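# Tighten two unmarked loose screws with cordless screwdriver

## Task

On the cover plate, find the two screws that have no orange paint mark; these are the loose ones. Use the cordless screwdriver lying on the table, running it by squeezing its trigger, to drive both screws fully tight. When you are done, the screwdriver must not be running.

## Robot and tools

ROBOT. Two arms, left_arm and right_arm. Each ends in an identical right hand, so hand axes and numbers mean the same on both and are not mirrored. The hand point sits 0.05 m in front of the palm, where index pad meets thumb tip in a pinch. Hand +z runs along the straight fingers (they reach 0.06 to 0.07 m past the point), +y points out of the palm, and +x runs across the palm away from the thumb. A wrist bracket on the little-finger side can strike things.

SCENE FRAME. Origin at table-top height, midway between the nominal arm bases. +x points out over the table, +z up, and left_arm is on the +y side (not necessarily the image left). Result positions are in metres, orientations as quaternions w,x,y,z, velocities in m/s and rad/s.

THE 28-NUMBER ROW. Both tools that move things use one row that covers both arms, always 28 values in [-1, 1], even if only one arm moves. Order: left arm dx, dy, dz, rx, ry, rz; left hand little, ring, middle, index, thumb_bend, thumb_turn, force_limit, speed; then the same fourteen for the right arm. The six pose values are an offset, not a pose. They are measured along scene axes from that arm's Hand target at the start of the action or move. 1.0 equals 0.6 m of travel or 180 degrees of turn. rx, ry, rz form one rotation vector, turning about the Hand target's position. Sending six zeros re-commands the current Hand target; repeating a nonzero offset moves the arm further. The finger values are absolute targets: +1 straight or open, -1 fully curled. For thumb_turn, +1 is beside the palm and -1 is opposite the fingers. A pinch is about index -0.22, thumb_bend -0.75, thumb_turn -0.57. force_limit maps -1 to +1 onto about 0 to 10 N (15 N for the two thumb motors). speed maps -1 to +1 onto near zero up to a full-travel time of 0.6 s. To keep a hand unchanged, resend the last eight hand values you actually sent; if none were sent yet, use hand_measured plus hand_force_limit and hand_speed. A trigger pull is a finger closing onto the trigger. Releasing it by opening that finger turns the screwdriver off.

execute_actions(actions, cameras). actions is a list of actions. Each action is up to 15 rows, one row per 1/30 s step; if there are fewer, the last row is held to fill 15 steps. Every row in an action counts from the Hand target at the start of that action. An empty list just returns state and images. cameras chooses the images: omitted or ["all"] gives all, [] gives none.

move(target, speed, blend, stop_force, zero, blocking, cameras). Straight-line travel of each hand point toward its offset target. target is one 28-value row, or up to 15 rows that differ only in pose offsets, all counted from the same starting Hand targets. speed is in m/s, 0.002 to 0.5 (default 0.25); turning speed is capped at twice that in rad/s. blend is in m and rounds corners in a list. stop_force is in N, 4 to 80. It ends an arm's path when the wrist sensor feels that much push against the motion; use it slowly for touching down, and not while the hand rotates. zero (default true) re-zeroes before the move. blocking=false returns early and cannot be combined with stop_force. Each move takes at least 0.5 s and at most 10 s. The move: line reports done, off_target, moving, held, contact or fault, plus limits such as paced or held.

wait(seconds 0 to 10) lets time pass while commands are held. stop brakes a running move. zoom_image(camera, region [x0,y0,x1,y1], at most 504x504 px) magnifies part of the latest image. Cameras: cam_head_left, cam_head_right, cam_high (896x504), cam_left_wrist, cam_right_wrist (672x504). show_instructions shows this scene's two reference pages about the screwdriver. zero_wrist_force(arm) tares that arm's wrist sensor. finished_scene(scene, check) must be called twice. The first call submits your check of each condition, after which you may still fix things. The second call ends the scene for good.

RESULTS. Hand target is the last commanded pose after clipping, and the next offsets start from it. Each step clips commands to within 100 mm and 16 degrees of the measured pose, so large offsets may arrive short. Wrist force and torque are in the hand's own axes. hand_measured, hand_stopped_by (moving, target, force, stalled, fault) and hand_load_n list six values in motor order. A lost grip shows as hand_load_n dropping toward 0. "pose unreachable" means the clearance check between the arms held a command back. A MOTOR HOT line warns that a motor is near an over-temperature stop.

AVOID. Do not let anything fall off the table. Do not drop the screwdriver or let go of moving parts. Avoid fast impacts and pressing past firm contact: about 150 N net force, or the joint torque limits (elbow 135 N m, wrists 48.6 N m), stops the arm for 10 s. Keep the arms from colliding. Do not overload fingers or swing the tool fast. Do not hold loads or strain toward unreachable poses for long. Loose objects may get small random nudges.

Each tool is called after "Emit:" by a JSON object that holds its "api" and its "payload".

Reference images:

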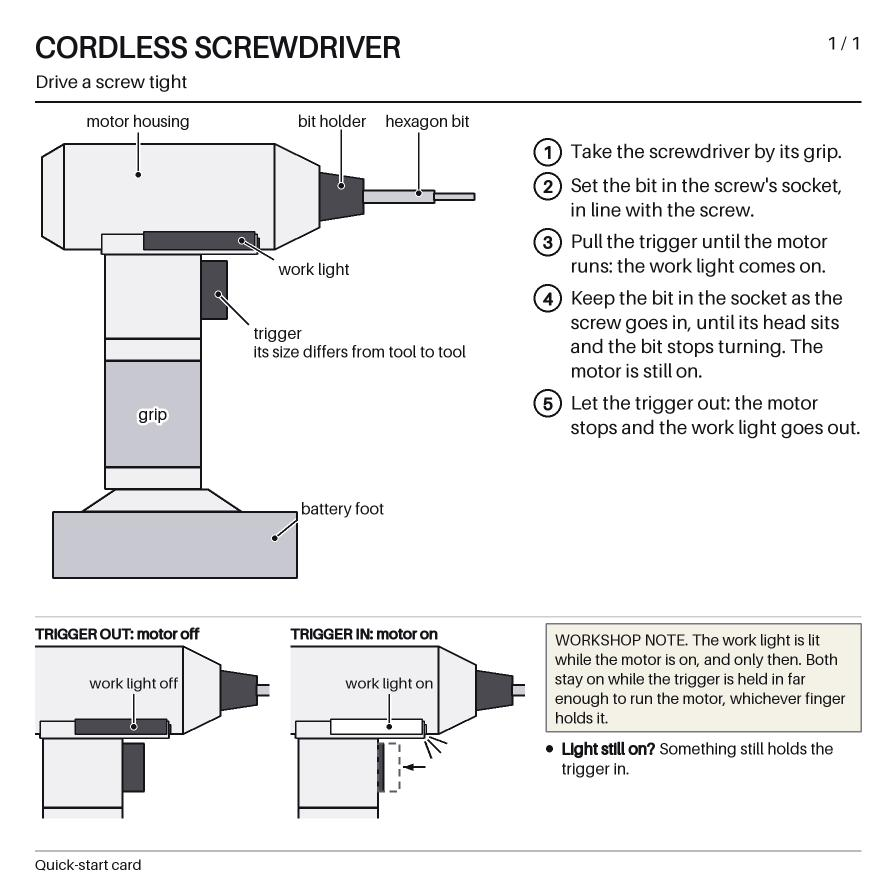

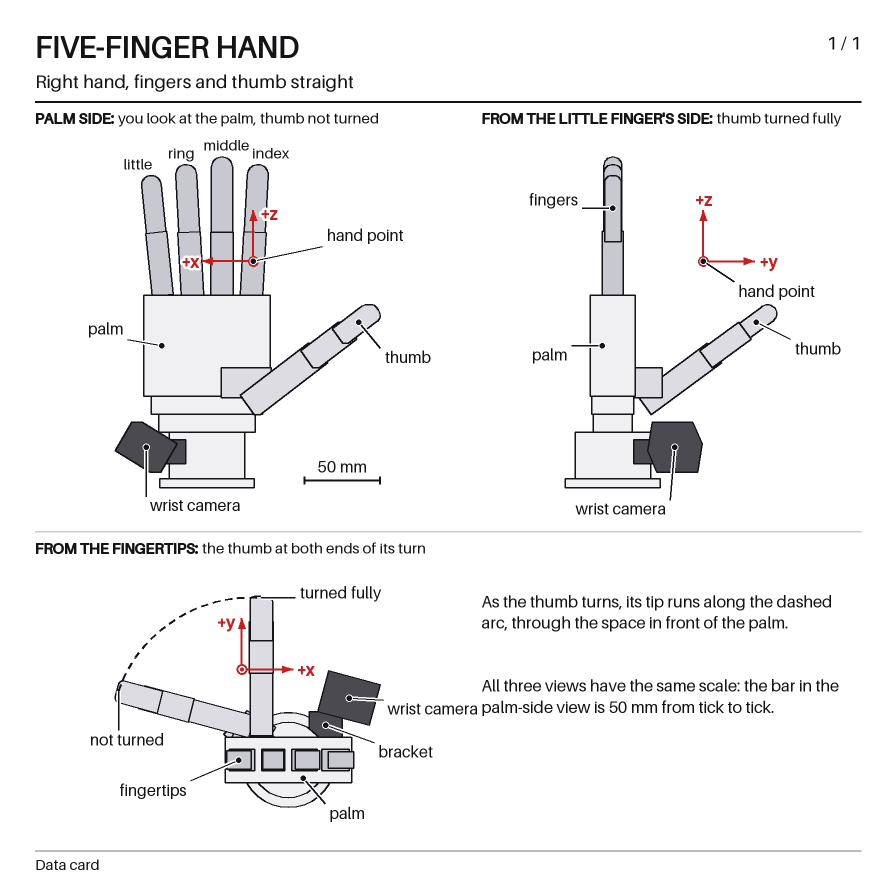

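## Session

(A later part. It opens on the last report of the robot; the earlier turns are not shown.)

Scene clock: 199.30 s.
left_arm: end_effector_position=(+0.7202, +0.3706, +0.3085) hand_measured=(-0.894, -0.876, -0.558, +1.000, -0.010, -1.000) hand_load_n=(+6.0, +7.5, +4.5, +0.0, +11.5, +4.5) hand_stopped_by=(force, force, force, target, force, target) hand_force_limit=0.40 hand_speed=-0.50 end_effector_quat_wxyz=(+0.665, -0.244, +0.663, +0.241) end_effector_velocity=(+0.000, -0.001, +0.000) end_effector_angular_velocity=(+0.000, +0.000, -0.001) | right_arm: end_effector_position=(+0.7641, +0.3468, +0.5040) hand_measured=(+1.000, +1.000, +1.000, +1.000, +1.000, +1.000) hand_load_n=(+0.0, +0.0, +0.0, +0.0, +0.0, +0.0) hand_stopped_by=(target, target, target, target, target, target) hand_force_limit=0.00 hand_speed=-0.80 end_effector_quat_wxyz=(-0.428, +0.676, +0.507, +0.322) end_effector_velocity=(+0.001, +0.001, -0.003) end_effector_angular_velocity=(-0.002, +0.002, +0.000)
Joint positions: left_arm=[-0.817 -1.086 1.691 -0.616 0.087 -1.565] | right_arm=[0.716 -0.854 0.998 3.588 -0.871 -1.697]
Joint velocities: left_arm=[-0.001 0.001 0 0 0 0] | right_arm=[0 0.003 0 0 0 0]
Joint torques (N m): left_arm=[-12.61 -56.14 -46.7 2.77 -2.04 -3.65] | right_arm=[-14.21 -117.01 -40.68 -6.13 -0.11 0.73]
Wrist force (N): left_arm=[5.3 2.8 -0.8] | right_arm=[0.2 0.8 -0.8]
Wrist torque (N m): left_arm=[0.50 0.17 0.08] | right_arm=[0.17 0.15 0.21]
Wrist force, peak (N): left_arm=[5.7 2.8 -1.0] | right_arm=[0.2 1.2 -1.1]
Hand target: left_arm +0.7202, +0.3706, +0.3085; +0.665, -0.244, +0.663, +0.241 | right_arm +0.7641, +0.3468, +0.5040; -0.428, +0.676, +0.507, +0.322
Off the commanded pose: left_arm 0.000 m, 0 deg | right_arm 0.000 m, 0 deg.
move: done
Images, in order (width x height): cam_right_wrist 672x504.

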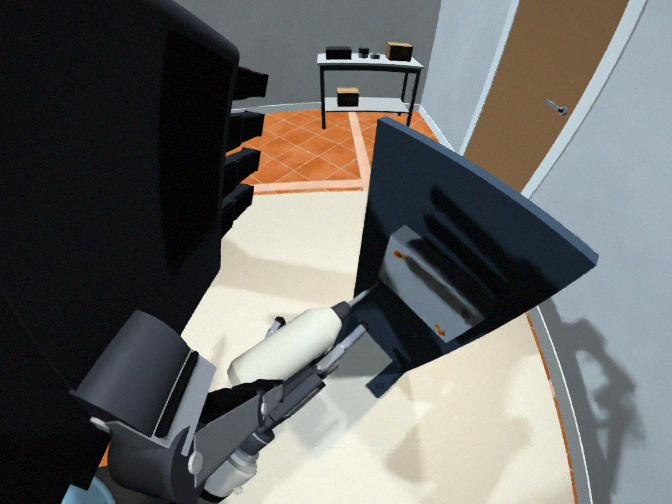

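Emit:
{"api": "move", "payload": {"target": [0,0,0,0,0,0,-1,-1,-0.98,-1,-0.98,-1,0.4,-0.6,0,0,0,0,0,0,-1,-1,-1,-1,1,1,0,0], "speed": 0.02, "cameras": ["cam_right_wrist"]}}

Emit:
{"api": "zoom_image", "payload": {"camera": "cam_right_wrist", "region": [346, 262, 406, 307]}}

Emit:
{"api": "zoom_image", "payload": {"camera": "cam_right_wrist", "region": [366, 265, 398, 289]}}

Scene clock: 202.60 s.
left_arm: end_effector_position=(+0.7202, +0.3706, +0.3085) hand_measured=(-0.894, -0.876, -0.558, -0.840, -0.010, -1.000) hand_load_n=(+5.5, +6.5, +4.0, +7.5, +12.0, +5.0) hand_stopped_by=(force, force, force, force, force, target) hand_force_limit=0.40 hand_speed=-0.60 end_effector_quat_wxyz=(+0.665, -0.244, +0.663, +0.241) end_effector_velocity=(+0.000, +0.000, +0.000) end_effector_angular_velocity=(+0.000, +0.000, -0.001) | right_arm: end_effector_position=(+0.7641, +0.3468, +0.5040) hand_measured=(-1.000, -1.000, -1.000, -1.000, +1.000, +1.000) hand_load_n=(+0.0, +0.0, +0.0, +0.0, +0.0, +0.0) hand_stopped_by=(target, target, target, target, target, target) hand_force_limit=0.00 hand_speed=0.00 end_effector_quat_wxyz=(-0.428, +0.676, +0.507, +0.322) end_effector_velocity=(+0.000, +0.000, +0.001) end_effector_angular_velocity=(+0.001, -0.001, +0.000)
Joint positions: left_arm=[-0.817 -1.086 1.691 -0.616 0.087 -1.565] | right_arm=[0.716 -0.854 0.998 3.588 -0.871 -1.697]
Joint velocities: left_arm=[0 0 0 0 0.001 0.001] | right_arm=[0 0 0 -0.001 0 0]
Joint torques (N m): left_arm=[-13.22 -60.33 -33.85 0.36 -1.52 -2.57] | right_arm=[-13.61 -115.61 -41.98 -5.74 1.68 1.25]
Wrist force (N): left_arm=[5.1 2.4 -0.8] | right_arm=[0.0 0.8 -0.9]
Wrist torque (N m): left_arm=[0.45 0.20 0.05] | right_arm=[0.19 0.18 0.21]
Wrist force, peak (N): left_arm=[5.7 3.0 -1.1] | right_arm=[0.8 0.7 -1.2]
Hand target: left_arm +0.7202, +0.3706, +0.3085; +0.665, -0.244, +0.663, +0.241 | right_arm +0.7641, +0.3468, +0.5040; -0.428, +0.676, +0.507, +0.322
Off the commanded pose: left_arm 0.000 m, 0 deg | right_arm 0.000 m, 0 deg.
move: done
Images, in order (width x height): cam_right_wrist 672x504.

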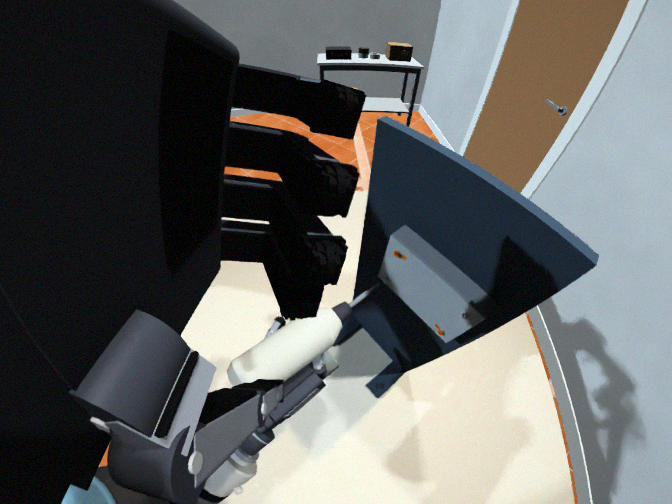

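Scaled by 8.400 from the camera's 672x504 image, which has a finer 960x720 frame.

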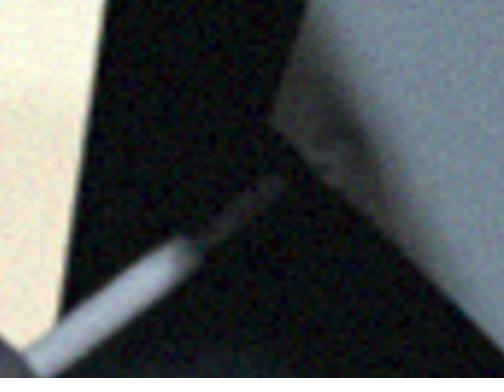

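Scaled by 15.750 from the camera's 672x504 image, which has a finer 960x720 frame.

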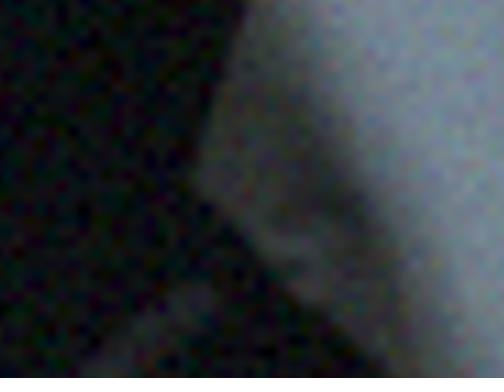

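Emit:
{"api": "move", "payload": {"target": [[0,0,0,0,0,0,-1,-1,-0.98,-1,-0.98,-1,0.4,-0.6,0.058,-0.18,-0.04,0.13,0,0,-1,-1,-1,-1,1,1,0,0],[0,0,0,0,0,0,-1,-1,-0.98,-1,-0.98,-1,0.4,-0.6,0.058,-0.187,-0.258,0.3056,0,0,-1,-1,-1,-1,1,1,0,0]], "speed": 0.12, "blend": [0.03,0], "cameras": ["cam_right_wrist"]}}

Emit:
{"api": "zoom_image", "payload": {"camera": "cam_right_wrist", "region": [320, 240, 380, 275]}}

Emit:
{"api": "zoom_image", "payload": {"camera": "cam_right_wrist", "region": [200, 200, 400, 350]}}

Scene clock: 207.40 s.
left_arm: end_effector_position=(+0.7202, +0.3706, +0.3085) hand_measured=(-0.894, -0.876, -0.558, -0.840, -0.010, -1.000) hand_load_n=(+5.5, +6.5, +4.0, +7.5, +12.0, +4.5) hand_stopped_by=(force, force, force, force, force, target) hand_force_limit=0.40 hand_speed=-0.60 end_effector_quat_wxyz=(+0.665, -0.244, +0.663, +0.241) end_effector_velocity=(+0.000, +0.000, +0.000) end_effector_angular_velocity=(+0.001, +0.001, +0.000) | right_arm: end_effector_position=(+0.7989, +0.2349, +0.3495) hand_measured=(-1.000, -1.000, -1.000, -1.000, +1.000, +1.000) hand_load_n=(+0.0, +0.0, +0.0, +0.0, +0.0, +0.0) hand_stopped_by=(target, target, target, target, target, target) hand_force_limit=0.00 hand_speed=0.00 end_effector_quat_wxyz=(+0.691, -0.402, -0.301, -0.520) end_effector_velocity=(+0.000, +0.000, +0.000) end_effector_angular_velocity=(+0.001, -0.001, +0.000)
Joint positions: left_arm=[-0.817 -1.086 1.691 -0.616 0.087 -1.565] | right_arm=[0.581 -0.493 1.046 1.828 -0.804 -0.704]
Joint velocities: left_arm=[0 0 0 0 0 0.001] | right_arm=[0 0 0 -0.001 0 0]
Joint torques (N m): left_arm=[-10.74 -69.24 -26.73 -2.15 -0.48 -2.02] | right_arm=[-13.14 -110.87 -30 -0.37 -0.55 -0.21]
Wrist force (N): left_arm=[5.1 3.1 -1.2] | right_arm=[0.0 0.3 -1.2]
Wrist torque (N m): left_arm=[0.56 0.21 0.07] | right_arm=[0.03 0.41 0.23]
Wrist force, peak (N): left_arm=[5.7 3.0 -1.1] | right_arm=[-1.4 0.3 -2.0]
Hand target: left_arm +0.7202, +0.3706, +0.3085; +0.665, -0.244, +0.663, +0.241 | right_arm +0.7990, +0.2347, +0.3494; +0.691, -0.402, -0.301, -0.520
Off the commanded pose: left_arm 0.000 m, 0 deg | right_arm 0.000 m, 0 deg.
move: done
Images, in order (width x height): cam_right_wrist 672x504.

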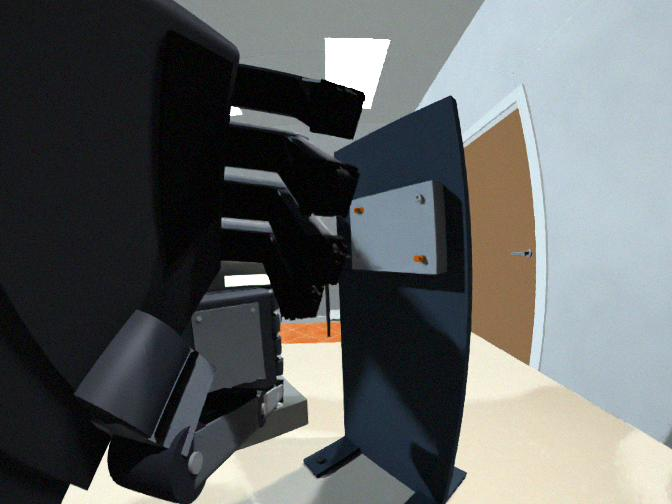

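Scaled by 8.400 from the camera's 672x504 image, which has a finer 960x720 frame.

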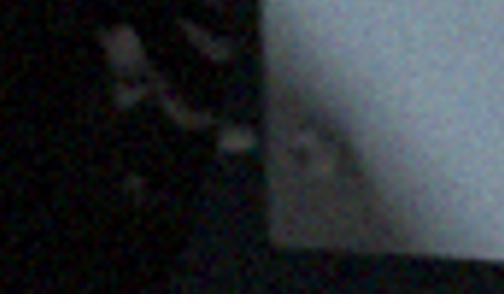

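Scaled by 2.520 from the camera's 672x504 image, which has a finer 960x720 frame.

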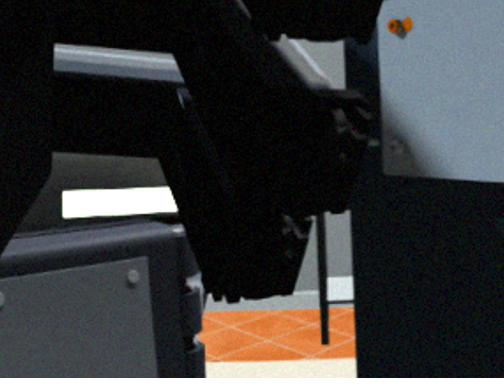

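Emit:
{"api": "move", "payload": {"target": [0,0,0,0,0,0,-1,-1,-0.98,-1,-0.98,-1,0.4,-0.6,0,0,0,0,0,0,1,1,1,1,1,1,0,0.5], "speed": 0.12, "cameras": ["cam_right_wrist"]}}

Emit:
{"api": "zoom_image", "payload": {"camera": "cam_right_wrist", "region": [320, 240, 380, 275]}}

Emit:
{"api": "zoom_image", "payload": {"camera": "cam_right_wrist", "region": [200, 200, 400, 350]}}

Scene clock: 208.63 s.
left_arm: end_effector_position=(+0.7202, +0.3706, +0.3085) hand_measured=(-0.894, -0.876, -0.558, -0.840, -0.010, -1.000) hand_load_n=(+5.5, +6.5, +4.0, +7.5, +12.0, +4.5) hand_stopped_by=(force, force, force, force, force, target) hand_force_limit=0.40 hand_speed=-0.60 end_effector_quat_wxyz=(+0.665, -0.244, +0.663, +0.241) end_effector_velocity=(+0.000, +0.000, +0.000) end_effector_angular_velocity=(-0.001, -0.001, -0.001) | right_arm: end_effector_position=(+0.7990, +0.2347, +0.3494) hand_measured=(+1.000, +1.000, +1.000, +1.000, +1.000, +1.000) hand_load_n=(+0.0, +0.0, +0.0, +0.0, +0.0, +0.0) hand_stopped_by=(target, target, target, target, target, target) hand_force_limit=0.00 hand_speed=0.50 end_effector_quat_wxyz=(+0.691, -0.402, -0.301, -0.520) end_effector_velocity=(+0.000, +0.000, -0.001) end_effector_angular_velocity=(+0.000, +0.000, +0.000)
Joint positions: left_arm=[-0.817 -1.086 1.691 -0.616 0.087 -1.565] | right_arm=[0.581 -0.493 1.046 1.828 -0.804 -0.704]
Joint velocities: left_arm=[0 0 0 0 0 -0.001] | right_arm=[0 0 0 0 0 0]
Joint torques (N m): left_arm=[-7.75 -63.01 -27.82 -2.7 -0.43 -1.77] | right_arm=[-12.61 -106.09 -30.3 0.52 -1.47 0.73]
Wrist force (N): left_arm=[5.0 3.0 -1.2] | right_arm=[0.0 0.3 -1.3]
Wrist torque (N m): left_arm=[0.55 0.23 0.06] | right_arm=[0.03 0.40 0.21]
Wrist force, peak (N): left_arm=[5.6 2.9 -1.1] | right_arm=[-0.4 0.5 -1.7]
Hand target: left_arm +0.7202, +0.3706, +0.3085; +0.665, -0.244, +0.663, +0.241 | right_arm +0.7990, +0.2347, +0.3494; +0.691, -0.402, -0.301, -0.520
Off the commanded pose: left_arm 0.000 m, 0 deg | right_arm 0.000 m, 0 deg.
move: done
Images, in order (width x height): cam_right_wrist 672x504.

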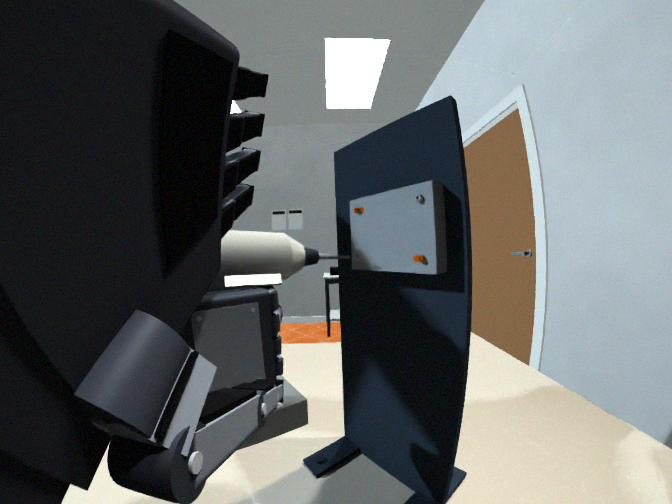

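Scaled by 8.400 from the camera's 672x504 image, which has a finer 960x720 frame.

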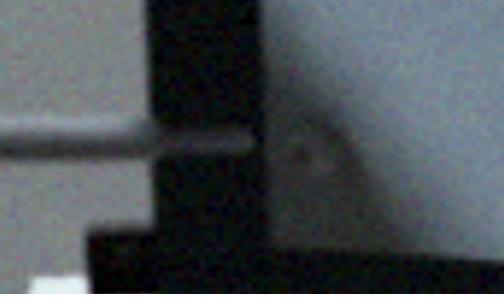

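Scaled by 2.520 from the camera's 672x504 image, which has a finer 960x720 frame.

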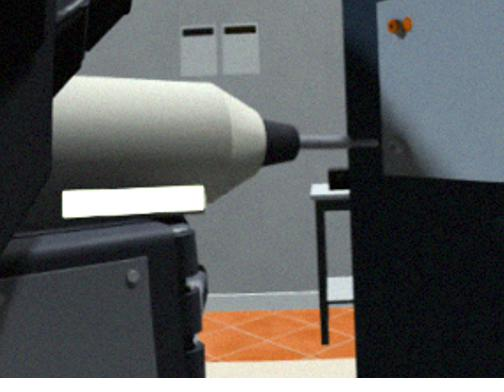

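Emit:
{"api": "move", "payload": {"target": [0.0032,0.0039,-0.002,0,0,0,-1,-1,-0.98,-1,-0.98,-1,0.4,-0.6,0,0,0,0,0,0,1,1,1,1,1,1,0,0.5], "speed": 0.01, "stop_force": 6, "cameras": ["cam_right_wrist"]}}

Emit:
{"api": "zoom_image", "payload": {"camera": "cam_right_wrist", "region": [320, 240, 380, 275]}}

Emit:
{"api": "zoom_image", "payload": {"camera": "cam_right_wrist", "region": [340, 246, 370, 266]}}

Scene clock: 210.00 s.
left_arm: end_effector_position=(+0.7221, +0.3730, +0.3073) hand_measured=(-0.894, -0.876, -0.558, -0.840, -0.010, -1.000) hand_load_n=(+5.5, +6.5, +4.0, +7.5, +12.0, +4.5) hand_stopped_by=(force, force, force, force, force, target) hand_force_limit=0.40 hand_speed=-0.60 end_effector_quat_wxyz=(+0.665, -0.244, +0.663, +0.241) end_effector_velocity=(+0.000, +0.000, +0.000) end_effector_angular_velocity=(+0.001, +0.001, +0.000) | right_arm: end_effector_position=(+0.7990, +0.2347, +0.3494) hand_measured=(+1.000, +1.000, +1.000, +1.000, +1.000, +1.000) hand_load_n=(+0.0, +0.0, +0.0, +0.0, +0.0, +0.0) hand_stopped_by=(target, target, target, target, target, target) hand_force_limit=0.00 hand_speed=0.50 end_effector_quat_wxyz=(+0.691, -0.402, -0.301, -0.520) end_effector_velocity=(+0.000, +0.000, +0.002) end_effector_angular_velocity=(+0.001, -0.001, +0.000)
Joint positions: left_arm=[-0.813 -1.084 1.691 -0.617 0.091 -1.565] | right_arm=[0.581 -0.493 1.046 1.828 -0.804 -0.704]
Joint velocities: left_arm=[0 0 0 0.001 0 0.001] | right_arm=[0 -0.002 0 0.001 0 0]
Joint torques (N m): left_arm=[-13.14 -67.09 -50.08 -2.3 -1.26 -2.36] | right_arm=[-9.76 -105.99 -32.9 2.5 -1.33 0.94]
Wrist force (N): left_arm=[5.3 2.7 -1.1] | right_arm=[-0.1 0.6 -1.5]
Wrist torque (N m): left_arm=[0.50 0.19 0.07] | right_arm=[0.10 0.42 0.22]
Wrist force, peak (N): left_arm=[5.5 3.0 -0.9] | right_arm=[-0.1 0.3 -1.9]
Hand target: left_arm +0.7221, +0.3729, +0.3073; +0.665, -0.244, +0.663, +0.241 | right_arm +0.7990, +0.2347, +0.3494; +0.691, -0.402, -0.301, -0.520
Off the commanded pose: left_arm 0.000 m, 0 deg | right_arm 0.000 m, 0 deg.
move: done
Images, in order (width x height): cam_right_wrist 672x504.

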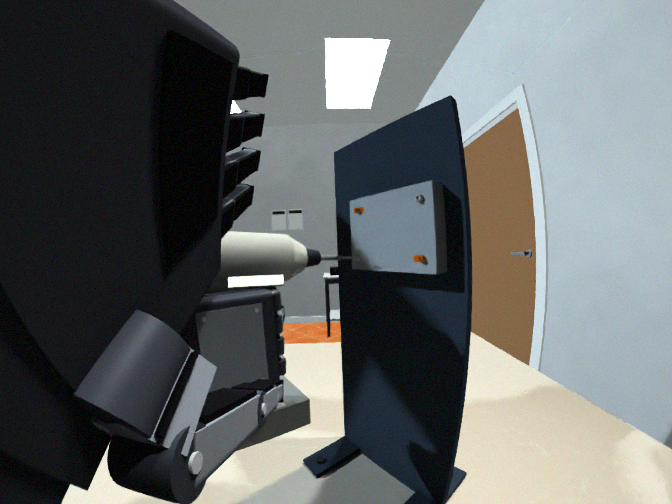

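Scaled by 8.400 from the camera's 672x504 image, which has a finer 960x720 frame.

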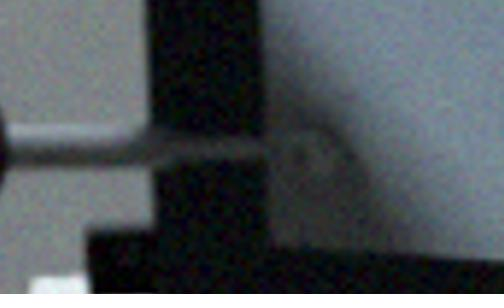

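Scaled by 16.800 from the camera's 672x504 image, which has a finer 960x720 frame.

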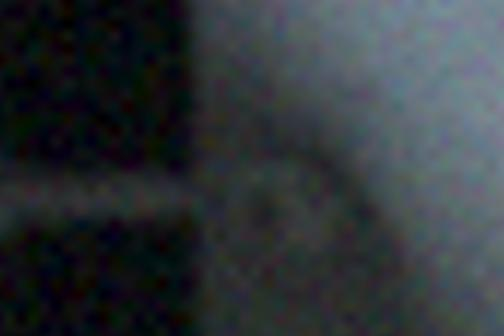

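Emit:
{"api": "move", "payload": {"target": [[-0.0004,0.0005,-0.0015,0,0,0,-1,-1,-0.98,-1,-0.98,-1,0.4,-0.6,-0.02,0.0,0.23,-0.18,0,0,1,1,1,1,1,1,0,0.5],[-0.0004,0.0005,-0.0015,0,0,0,-1,-1,-0.98,-1,-0.98,-1,0.4,-0.6,-0.058,0.187,0.258,-0.3056,0,0,1,1,1,1,1,1,0,0.5]], "speed": 0.12, "blend": [0.03,0], "cameras": ["cam_right_wrist"]}}

Emit:
{"api": "zoom_image", "payload": {"camera": "cam_right_wrist", "region": [346, 262, 406, 307]}}

Emit:
{"api": "zoom_image", "payload": {"camera": "cam_right_wrist", "region": [366, 265, 398, 289]}}

Scene clock: 214.70 s.
left_arm: end_effector_position=(+0.7218, +0.3732, +0.3064) hand_measured=(-0.894, -0.876, -0.558, -0.840, -0.010, -1.000) hand_load_n=(+5.5, +6.5, +4.0, +7.5, +12.0, +4.5) hand_stopped_by=(force, force, force, force, force, target) hand_force_limit=0.40 hand_speed=-0.60 end_effector_quat_wxyz=(+0.665, -0.244, +0.663, +0.241) end_effector_velocity=(+0.000, +0.000, +0.000) end_effector_angular_velocity=(+0.000, +0.000, -0.001) | right_arm: end_effector_position=(+0.7640, +0.3468, +0.5039) hand_measured=(+1.000, +1.000, +1.000, +1.000, +1.000, +1.000) hand_load_n=(+0.0, +0.0, +0.0, +0.0, +0.0, +0.0) hand_stopped_by=(target, target, target, target, target, target) hand_force_limit=0.00 hand_speed=0.50 end_effector_quat_wxyz=(-0.428, +0.675, +0.507, +0.322) end_effector_velocity=(+0.001, +0.000, -0.001) end_effector_angular_velocity=(-0.002, +0.001, +0.000)
Joint positions: left_arm=[-0.813 -1.084 1.693 -0.619 0.091 -1.565] | right_arm=[0.716 -0.854 0.998 3.588 -0.871 -1.698]
Joint velocities: left_arm=[0 0 0 0 0 -0.001] | right_arm=[0 0.001 -0.001 0.002 -0.001 0]
Joint torques (N m): left_arm=[9.31 -59.05 -29.69 -2.72 2.14 1.21] | right_arm=[-13.97 -114.3 -49.6 -1.6 0.87 1.12]
Wrist force (N): left_arm=[5.2 2.9 -0.9] | right_arm=[0.0 1.0 -1.0]
Wrist torque (N m): left_arm=[0.52 0.19 0.07] | right_arm=[0.21 0.17 0.20]
Wrist force, peak (N): left_arm=[5.6 3.0 -1.2] | right_arm=[-1.3 0.8 -2.2]
Hand target: left_arm +0.7218, +0.3732, +0.3064; +0.665, -0.244, +0.663, +0.241 | right_arm +0.7641, +0.3467, +0.5041; -0.428, +0.675, +0.507, +0.322
Off the commanded pose: left_arm 0.000 m, 0 deg | right_arm 0.000 m, 0 deg.
move: done
Images, in order (width x height): cam_right_wrist 672x504.

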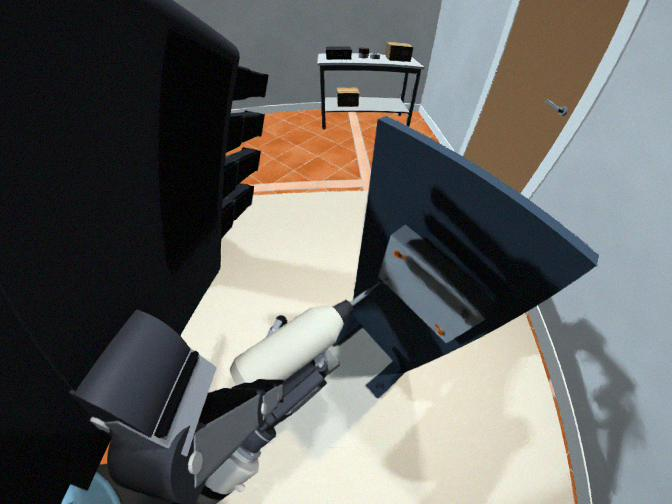

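Scaled by 8.400 from the camera's 672x504 image, which has a finer 960x720 frame.

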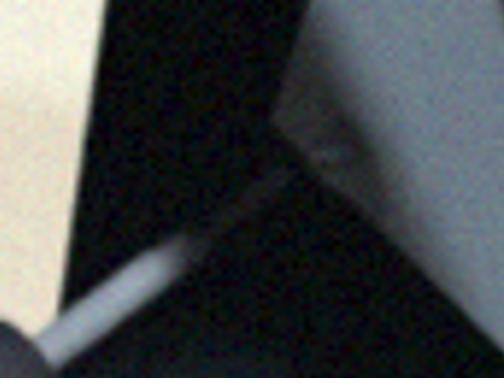

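Scaled by 15.750 from the camera's 672x504 image, which has a finer 960x720 frame.

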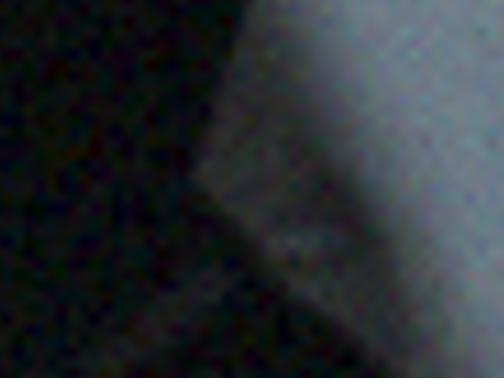

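Emit:
{"api": "move", "payload": {"target": [0.0138,0.01145,0,0,0,0,-1,-1,-0.98,-1,-0.98,-1,0.4,-0.6,0,0,0,0,0,0,1,1,1,1,1,1,0,0.5], "speed": 0.004, "stop_force": 5, "cameras": ["cam_right_wrist"]}}

Emit:
{"api": "zoom_image", "payload": {"camera": "cam_right_wrist", "region": [346, 262, 406, 307]}}

Emit:
{"api": "zoom_image", "payload": {"camera": "cam_right_wrist", "region": [366, 265, 398, 289]}}

Scene clock: 217.47 s.
left_arm: end_effector_position=(+0.7260, +0.3767, +0.3064) hand_measured=(-0.894, -0.876, -0.558, -0.840, -0.010, -1.000) hand_load_n=(+6.0, +6.5, +3.5, +7.5, +12.5, +3.5) hand_stopped_by=(force, force, force, force, force, target) hand_force_limit=0.40 hand_speed=-0.60 end_effector_quat_wxyz=(+0.665, -0.244, +0.663, +0.241) end_effector_velocity=(+0.000, -0.001, +0.000) end_effector_angular_velocity=(+0.001, +0.001, -0.001) | right_arm: end_effector_position=(+0.7641, +0.3467, +0.5041) hand_measured=(+1.000, +1.000, +1.000, +1.000, +1.000, +1.000) hand_load_n=(+0.0, +0.0, +0.0, +0.0, +0.0, +0.0) hand_stopped_by=(target, target, target, target, target, target) hand_force_limit=0.00 hand_speed=0.50 end_effector_quat_wxyz=(-0.428, +0.675, +0.507, +0.322) end_effector_velocity=(+0.000, +0.000, +0.000) end_effector_angular_velocity=(+0.000, +0.001, +0.000)
Joint positions: left_arm=[-0.806 -1.081 1.688 -0.617 0.098 -1.566] | right_arm=[0.716 -0.854 0.998 3.588 -0.871 -1.698]
Joint velocities: left_arm=[-0.001 0 0 0 0 0] | right_arm=[0 0 0 0.001 0 0]
Joint torques (N m): left_arm=[-13.06 -83.24 -24.52 -1.25 -2.01 -2.91] | right_arm=[-14.9 -116.99 -41.98 -5.67 0.04 0.56]
Wrist force (N): left_arm=[4.7 3.4 -3.4] | right_arm=[0.6 0.9 -1.0]
Wrist torque (N m): left_arm=[0.53 0.06 0.02] | right_arm=[0.20 0.09 0.23]
Wrist force, peak (N): left_arm=[4.1 3.8 -7.2] | right_arm=[0.2 1.1 -1.2]
Hand target: left_arm +0.7260, +0.3767, +0.3064; +0.665, -0.244, +0.663, +0.241 | right_arm +0.7641, +0.3467, +0.5041; -0.428, +0.675, +0.507, +0.322
Off the commanded pose: left_arm 0.005 m, 0 deg | right_arm 0.000 m, 0 deg.
move: contact (left_arm)
Images, in order (width x height): cam_right_wrist 672x504.

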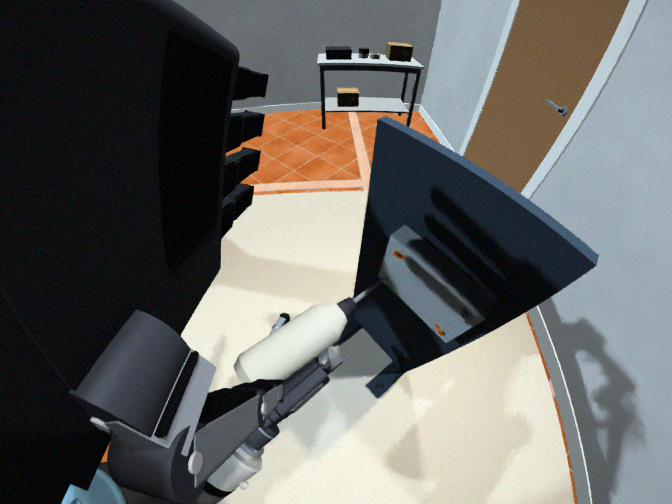

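Scaled by 8.400 from the camera's 672x504 image, which has a finer 960x720 frame.

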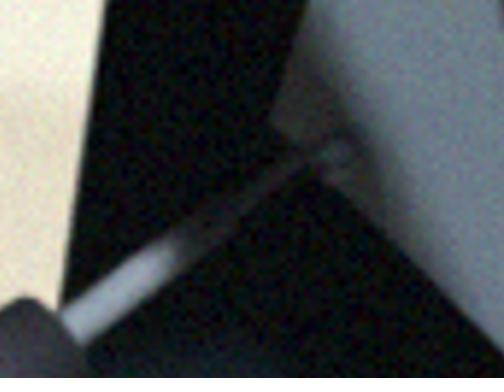

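Scaled by 15.750 from the camera's 672x504 image, which has a finer 960x720 frame.

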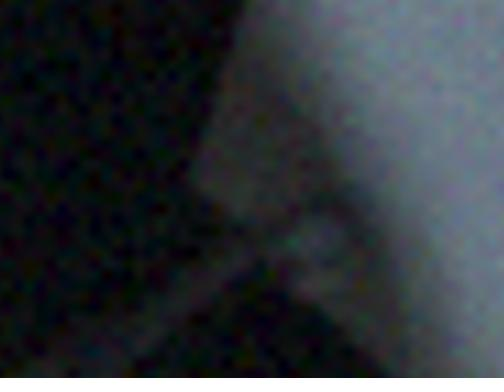

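Emit:
{"api": "move", "payload": {"target": [[0,0,0,0,0,0,-1,-1,-0.98,-1,-0.98,-1,0.4,-0.6,0.058,-0.18,-0.04,0.13,0,0,1,1,1,1,1,1,0,0.5],[0,0,0,0,0,0,-1,-1,-0.98,-1,-0.98,-1,0.4,-0.6,0.058,-0.187,-0.258,0.3056,0,0,1,1,1,1,1,1,0,0.5]], "speed": 0.12, "blend": [0.03,0], "cameras": ["cam_right_wrist"]}}

Emit:
{"api": "zoom_image", "payload": {"camera": "cam_right_wrist", "region": [320, 240, 380, 275]}}

Emit:
{"api": "zoom_image", "payload": {"camera": "cam_right_wrist", "region": [340, 246, 370, 266]}}

Scene clock: 222.20 s.
left_arm: end_effector_position=(+0.7260, +0.3767, +0.3064) hand_measured=(-0.894, -0.876, -0.558, -0.840, -0.010, -1.000) hand_load_n=(+6.0, +6.5, +4.0, +7.5, +12.5, +3.5) hand_stopped_by=(force, force, force, force, force, target) hand_force_limit=0.40 hand_speed=-0.60 end_effector_quat_wxyz=(+0.665, -0.244, +0.663, +0.241) end_effector_velocity=(+0.000, +0.000, +0.000) end_effector_angular_velocity=(+0.001, +0.001, +0.000) | right_arm: end_effector_position=(+0.7989, +0.2348, +0.3495) hand_measured=(+1.000, +1.000, +1.000, +1.000, +1.000, +1.000) hand_load_n=(+0.0, +0.0, +0.0, +0.0, +0.0, +0.0) hand_stopped_by=(target, target, target, target, target, target) hand_force_limit=0.00 hand_speed=0.50 end_effector_quat_wxyz=(+0.691, -0.402, -0.301, -0.520) end_effector_velocity=(+0.000, +0.000, +0.000) end_effector_angular_velocity=(+0.001, -0.001, +0.000)
Joint positions: left_arm=[-0.806 -1.082 1.689 -0.617 0.098 -1.566] | right_arm=[0.581 -0.493 1.046 1.828 -0.804 -0.705]
Joint velocities: left_arm=[0 0.001 0 0 0 0] | right_arm=[0 0 0 -0.001 0 0]
Joint torques (N m): left_arm=[-10.89 -91.6 -28.15 -3.45 -2.05 2.77] | right_arm=[-13.45 -110.39 -30.62 -0.19 -0.54 -0.46]
Wrist force (N): left_arm=[4.6 3.0 -3.2] | right_arm=[-0.1 -0.1 -1.6]
Wrist torque (N m): left_arm=[0.49 0.13 0.02] | right_arm=[0.00 0.42 0.20]
Wrist force, peak (N): left_arm=[5.0 3.6 -3.8] | right_arm=[-1.2 0.9 -2.0]
Hand target: left_arm +0.7260, +0.3767, +0.3064; +0.665, -0.244, +0.663, +0.241 | right_arm +0.7990, +0.2346, +0.3495; +0.691, -0.402, -0.301, -0.520
Off the commanded pose: left_arm 0.000 m, 0 deg | right_arm 0.000 m, 0 deg.
move: done
Images, in order (width x height): cam_right_wrist 672x504.

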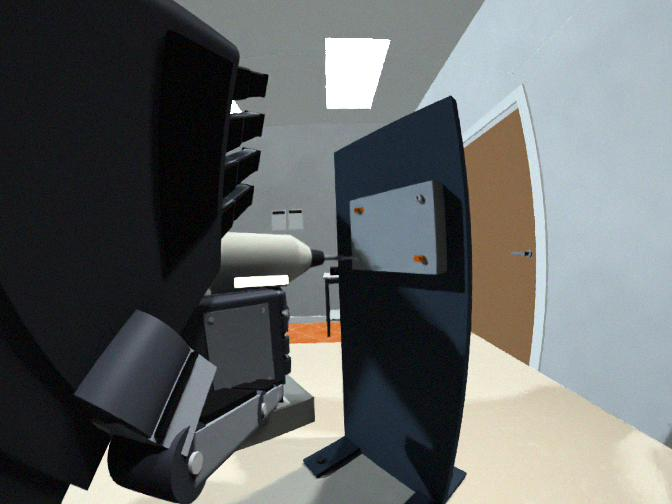

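Scaled by 8.400 from the camera's 672x504 image, which has a finer 960x720 frame.

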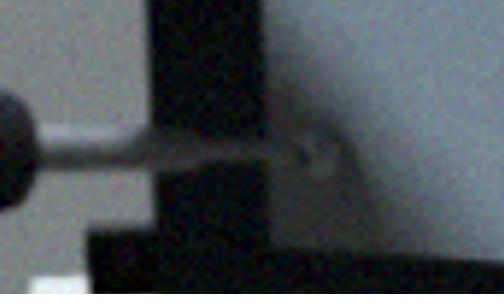

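Scaled by 16.800 from the camera's 672x504 image, which has a finer 960x720 frame.

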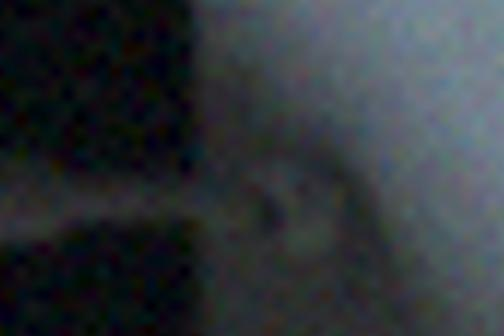

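Emit:
{"api": "move", "payload": {"target": [0.0077,0.0064,-0.0013,0,0,0,-1,-1,-0.98,-1,-0.98,-1,0.4,-0.6,0,0,0,0,0,0,1,1,1,1,1,1,0,0.5], "speed": 0.002, "stop_force": 8, "cameras": ["cam_right_wrist"]}}

Emit:
{"api": "zoom_image", "payload": {"camera": "cam_right_wrist", "region": [340, 246, 370, 266]}}

Scene clock: 223.90 s.
left_arm: end_effector_position=(+0.7264, +0.3771, +0.3064) hand_measured=(-0.894, -0.876, -0.558, -0.840, -0.010, -1.000) hand_load_n=(+7.0, +7.0, +3.5, +7.5, +13.0, +2.0) hand_stopped_by=(force, force, force, force, force, target) hand_force_limit=0.40 hand_speed=-0.60 end_effector_quat_wxyz=(+0.665, -0.244, +0.663, +0.241) end_effector_velocity=(+0.000, +0.000, -0.001) end_effector_angular_velocity=(-0.001, -0.001, +0.000) | right_arm: end_effector_position=(+0.7990, +0.2346, +0.3495) hand_measured=(+1.000, +1.000, +1.000, +1.000, +1.000, +1.000) hand_load_n=(+0.5, +0.0, +0.0, +0.0, +0.0, +0.5) hand_stopped_by=(target, target, target, target, target, target) hand_force_limit=0.00 hand_speed=0.50 end_effector_quat_wxyz=(+0.691, -0.402, -0.301, -0.520) end_effector_velocity=(+0.000, +0.000, +0.000) end_effector_angular_velocity=(+0.000, +0.000, +0.000)
Joint positions: left_arm=[-0.805 -1.081 1.688 -0.617 0.099 -1.566] | right_arm=[0.581 -0.493 1.047 1.828 -0.804 -0.704]
Joint velocities: left_arm=[0 0.001 0 -0.001 0 -0.001] | right_arm=[0 0 0 0 0 0]
Joint torques (N m): left_arm=[-10.02 -84.6 -25.92 0.08 -0.99 2.12] | right_arm=[-14.18 -106.43 -30.23 0.3 -1.49 0.8]
Wrist force (N): left_arm=[3.4 4.0 -8.8] | right_arm=[-0.3 0.3 -1.3]
Wrist torque (N m): left_arm=[0.67 -0.22 -0.05] | right_arm=[0.04 0.44 0.20]
Wrist force, peak (N): left_arm=[2.8 4.3 -12.2] | right_arm=[0.0 0.3 -1.9]
Hand target: left_arm +0.7264, +0.3771, +0.3064; +0.665, -0.244, +0.663, +0.241 | right_arm +0.7990, +0.2346, +0.3495; +0.691, -0.402, -0.301, -0.520
Off the commanded pose: left_arm 0.006 m, 0 deg | right_arm 0.000 m, 0 deg.
move: contact (left_arm)
Images, in order (width x height): cam_right_wrist 672x504.

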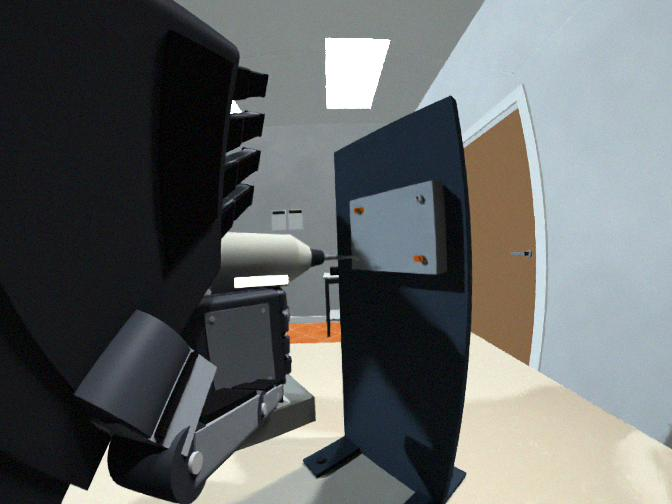

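Scaled by 16.800 from the camera's 672x504 image, which has a finer 960x720 frame.

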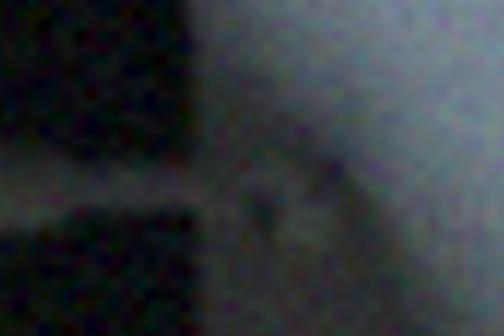

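Emit:
{"api": "move", "payload": {"target": [0,0,-0.002,0,0,0,-1,-1,-0.98,-1,-0.98,-1,0.4,-0.6,0,0,0,0,0,0,1,1,1,1,1,1,0,0.5], "speed": 0.002, "cameras": ["cam_right_wrist"]}}

Emit:
{"api": "zoom_image", "payload": {"camera": "cam_right_wrist", "region": [340, 246, 370, 266]}}

Scene clock: 224.90 s.
left_arm: end_effector_position=(+0.7264, +0.3771, +0.3052) hand_measured=(-0.894, -0.876, -0.558, -0.840, -0.010, -1.000) hand_load_n=(+7.0, +6.5, +3.0, +7.5, +13.0, +2.0) hand_stopped_by=(force, force, force, force, force, target) hand_force_limit=0.40 hand_speed=-0.60 end_effector_quat_wxyz=(+0.665, -0.244, +0.663, +0.241) end_effector_velocity=(+0.000, +0.000, +0.000) end_effector_angular_velocity=(+0.000, +0.000, +0.000) | right_arm: end_effector_position=(+0.7990, +0.2346, +0.3495) hand_measured=(+1.000, +1.000, +1.000, +1.000, +1.000, +1.000) hand_load_n=(+0.0, +0.0, +0.0, +0.0, +0.0, +0.0) hand_stopped_by=(target, target, target, target, target, target) hand_force_limit=0.00 hand_speed=0.50 end_effector_quat_wxyz=(+0.691, -0.402, -0.301, -0.520) end_effector_velocity=(+0.000, +0.000, +0.000) end_effector_angular_velocity=(+0.000, +0.000, +0.000)
Joint positions: left_arm=[-0.805 -1.08 1.689 -0.619 0.099 -1.566] | right_arm=[0.581 -0.493 1.047 1.828 -0.804 -0.704]
Joint velocities: left_arm=[0 0 0 -0.001 0.001 0] | right_arm=[0 0 0 0.001 0 0]
Joint torques (N m): left_arm=[-7.17 -58.17 -25.31 -3.16 -1.61 -2.94] | right_arm=[-14.55 -106.32 -30.45 1.37 -1.54 0.58]
Wrist force (N): left_arm=[3.6 4.9 -9.5] | right_arm=[0.0 0.3 -1.5]
Wrist torque (N m): left_arm=[0.62 -0.19 -0.07] | right_arm=[0.05 0.40 0.21]
Wrist force, peak (N): left_arm=[3.6 5.1 -9.8] | right_arm=[0.0 0.3 -2.0]
Hand target: left_arm +0.7264, +0.3771, +0.3052; +0.665, -0.244, +0.663, +0.241 | right_arm +0.7990, +0.2346, +0.3495; +0.691, -0.402, -0.301, -0.520
Off the commanded pose: left_arm 0.000 m, 0 deg | right_arm 0.000 m, 0 deg.
move: done
Images, in order (width x height): cam_right_wrist 672x504.

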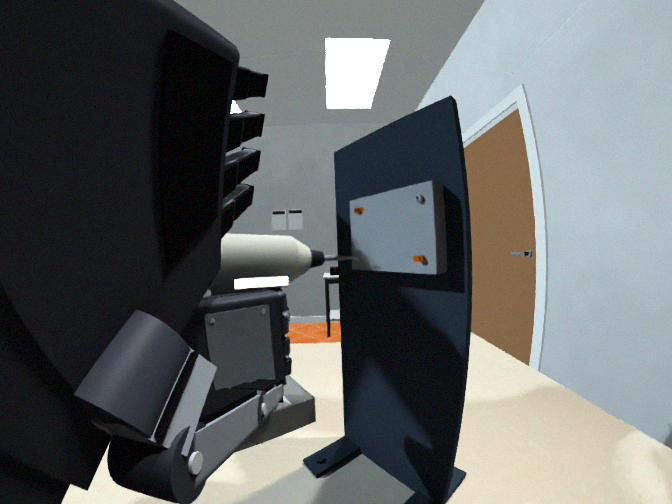

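Scaled by 16.800 from the camera's 672x504 image, which has a finer 960x720 frame.

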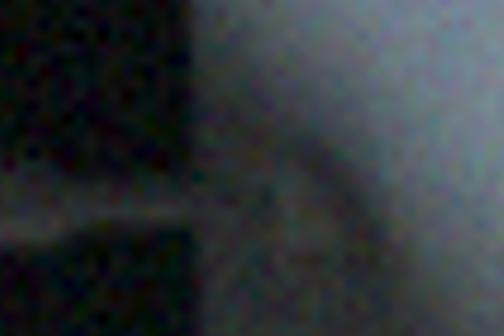

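Emit:
{"api": "move", "payload": {"target": [0.0077,0.0064,-0.0008,0,0,0,-1,-1,-0.98,-1,-0.98,-1,0.4,-0.6,0,0,0,0,0,0,1,1,1,1,1,1,0,0.5], "speed": 0.002, "stop_force": 7, "cameras": []}}

Scene clock: 226.70 s.
left_arm: end_effector_position=(+0.7268, +0.3775, +0.3050) hand_measured=(-0.894, -0.876, -0.558, -0.840, -0.010, -1.000) hand_load_n=(+8.5, +7.0, +2.5, +7.0, +13.5, +1.0) hand_stopped_by=(force, force, force, force, force, target) hand_force_limit=0.40 hand_speed=-0.60 end_effector_quat_wxyz=(+0.665, -0.244, +0.663, +0.241) end_effector_velocity=(+0.000, +0.000, +0.000) end_effector_angular_velocity=(+0.000, +0.000, +0.000) | right_arm: end_effector_position=(+0.7990, +0.2346, +0.3495) hand_measured=(+1.000, +1.000, +1.000, +1.000, +1.000, +1.000) hand_load_n=(+0.0, +0.0, +0.0, +0.0, +0.0, +0.0) hand_stopped_by=(target, target, target, target, target, target) hand_force_limit=0.00 hand_speed=0.50 end_effector_quat_wxyz=(+0.691, -0.402, -0.301, -0.520) end_effector_velocity=(+0.000, +0.000, +0.000) end_effector_angular_velocity=(-0.001, +0.001, +0.000)
Joint positions: left_arm=[-0.804 -1.08 1.689 -0.619 0.1 -1.566] | right_arm=[0.581 -0.493 1.047 1.828 -0.804 -0.704]
Joint velocities: left_arm=[-0.001 0 0 0 -0.001 -0.001] | right_arm=[0 0 0 0.001 0 0]
Joint torques (N m): left_arm=[-5 -77.48 -25.77 -0.5 -0.93 -2.42] | right_arm=[-13.3 -105.99 -32.45 3.48 -1.5 0.73]
Wrist force (N): left_arm=[3.1 4.7 -14.1] | right_arm=[0.0 0.5 -1.5]
Wrist torque (N m): left_arm=[0.80 -0.45 -0.09] | right_arm=[0.09 0.40 0.22]
Wrist force, peak (N): left_arm=[2.7 5.2 -17.7] | right_arm=[-0.2 0.7 -2.0]
Hand target: left_arm +0.7268, +0.3775, +0.3051; +0.665, -0.244, +0.663, +0.241 | right_arm +0.7990, +0.2346, +0.3495; +0.691, -0.402, -0.301, -0.520
Off the commanded pose: left_arm 0.005 m, 0 deg | right_arm 0.000 m, 0 deg.
move: contact (left_arm)
No camera images: "cameras" was empty.

Emit:
{"api": "move", "payload": {"target": [[0,0,-0.001,0,0,0,-1,-1,-0.98,-1,-0.98,-1,0.4,-0.6,0,0,0,0,0,0,1,1,1,1,1,1,0,0.5],[-0.0005,0.00066,-0.001,0,0,0,-1,-1,-0.98,-1,-0.98,-1,0.4,-0.6,0,0,0,0,0,0,1,1,1,1,1,1,0,0.5],[-0.0005,0.00066,0.0008,0,0,0,-1,-1,-0.98,-1,-0.98,-1,0.4,-0.6,0,0,0,0,0,0,1,1,1,1,1,1,0,0.5],[-0.001,0.0013,0.0008,0,0,0,-1,-1,-0.98,-1,-0.98,-1,0.4,-0.6,0,0,0,0,0,0,1,1,1,1,1,1,0,0.5],[-0.001,0.0013,-0.001,0,0,0,-1,-1,-0.98,-1,-0.98,-1,0.4,-0.6,0,0,0,0,0,0,1,1,1,1,1,1,0,0.5]], "speed": 0.0025, "cameras": ["cam_right_wrist"]}}

Emit:
{"api": "zoom_image", "payload": {"camera": "cam_right_wrist", "region": [340, 246, 370, 266]}}

Scene clock: 228.80 s.
left_arm: end_effector_position=(+0.7262, +0.3783, +0.3045) hand_measured=(-0.894, -0.876, -0.558, -0.840, -0.010, -1.000) hand_load_n=(+6.5, +6.5, +3.5, +8.0, +12.5, +3.5) hand_stopped_by=(force, force, force, force, force, target) hand_force_limit=0.40 hand_speed=-0.60 end_effector_quat_wxyz=(+0.665, -0.244, +0.663, +0.241) end_effector_velocity=(+0.000, +0.000, +0.000) end_effector_angular_velocity=(+0.001, +0.001, +0.001) | right_arm: end_effector_position=(+0.7990, +0.2346, +0.3495) hand_measured=(+1.000, +1.000, +1.000, +1.000, +1.000, +1.000) hand_load_n=(+0.0, +0.0, +0.0, +0.0, +0.0, +0.0) hand_stopped_by=(target, target, target, target, target, target) hand_force_limit=0.00 hand_speed=0.50 end_effector_quat_wxyz=(+0.691, -0.402, -0.301, -0.520) end_effector_velocity=(+0.000, +0.000, -0.003) end_effector_angular_velocity=(-0.001, +0.001, +0.000)
Joint positions: left_arm=[-0.804 -1.081 1.691 -0.62 0.1 -1.566] | right_arm=[0.581 -0.493 1.047 1.828 -0.804 -0.704]
Joint velocities: left_arm=[0.001 0 0 0 0 0.001] | right_arm=[0 0.003 0 -0.001 0 0]
Joint torques (N m): left_arm=[-5.17 -56.64 -27.72 -3.66 1.84 -1.82] | right_arm=[-12.74 -106.56 -34.61 3.47 -1.43 0.78]
Wrist force (N): left_arm=[5.3 4.4 -1.1] | right_arm=[0.1 0.5 -1.6]
Wrist torque (N m): left_arm=[0.20 0.14 -0.02] | right_arm=[0.08 0.39 0.22]
Wrist force, peak (N): left_arm=[3.3 4.7 -14.8] | right_arm=[-0.3 0.4 -1.8]
Hand target: left_arm +0.7262, +0.3782, +0.3045; +0.665, -0.244, +0.663, +0.241 | right_arm +0.7990, +0.2346, +0.3495; +0.691, -0.402, -0.301, -0.520
Off the commanded pose: left_arm 0.000 m, 0 deg | right_arm 0.000 m, 0 deg.
move: done
Images, in order (width x height): cam_right_wrist 672x504.

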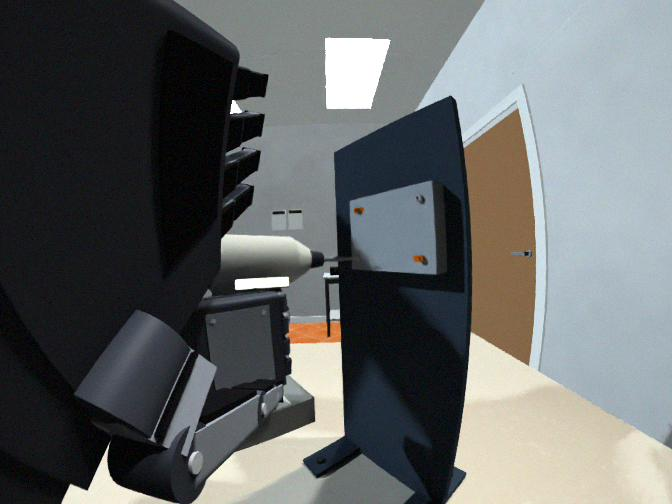

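Scaled by 16.800 from the camera's 672x504 image, which has a finer 960x720 frame.

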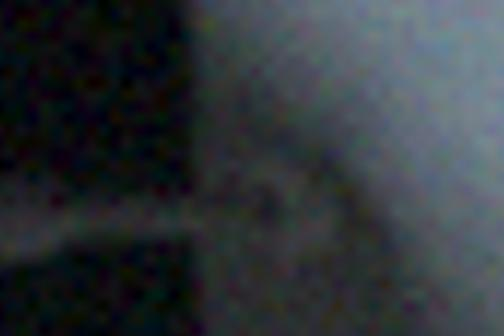

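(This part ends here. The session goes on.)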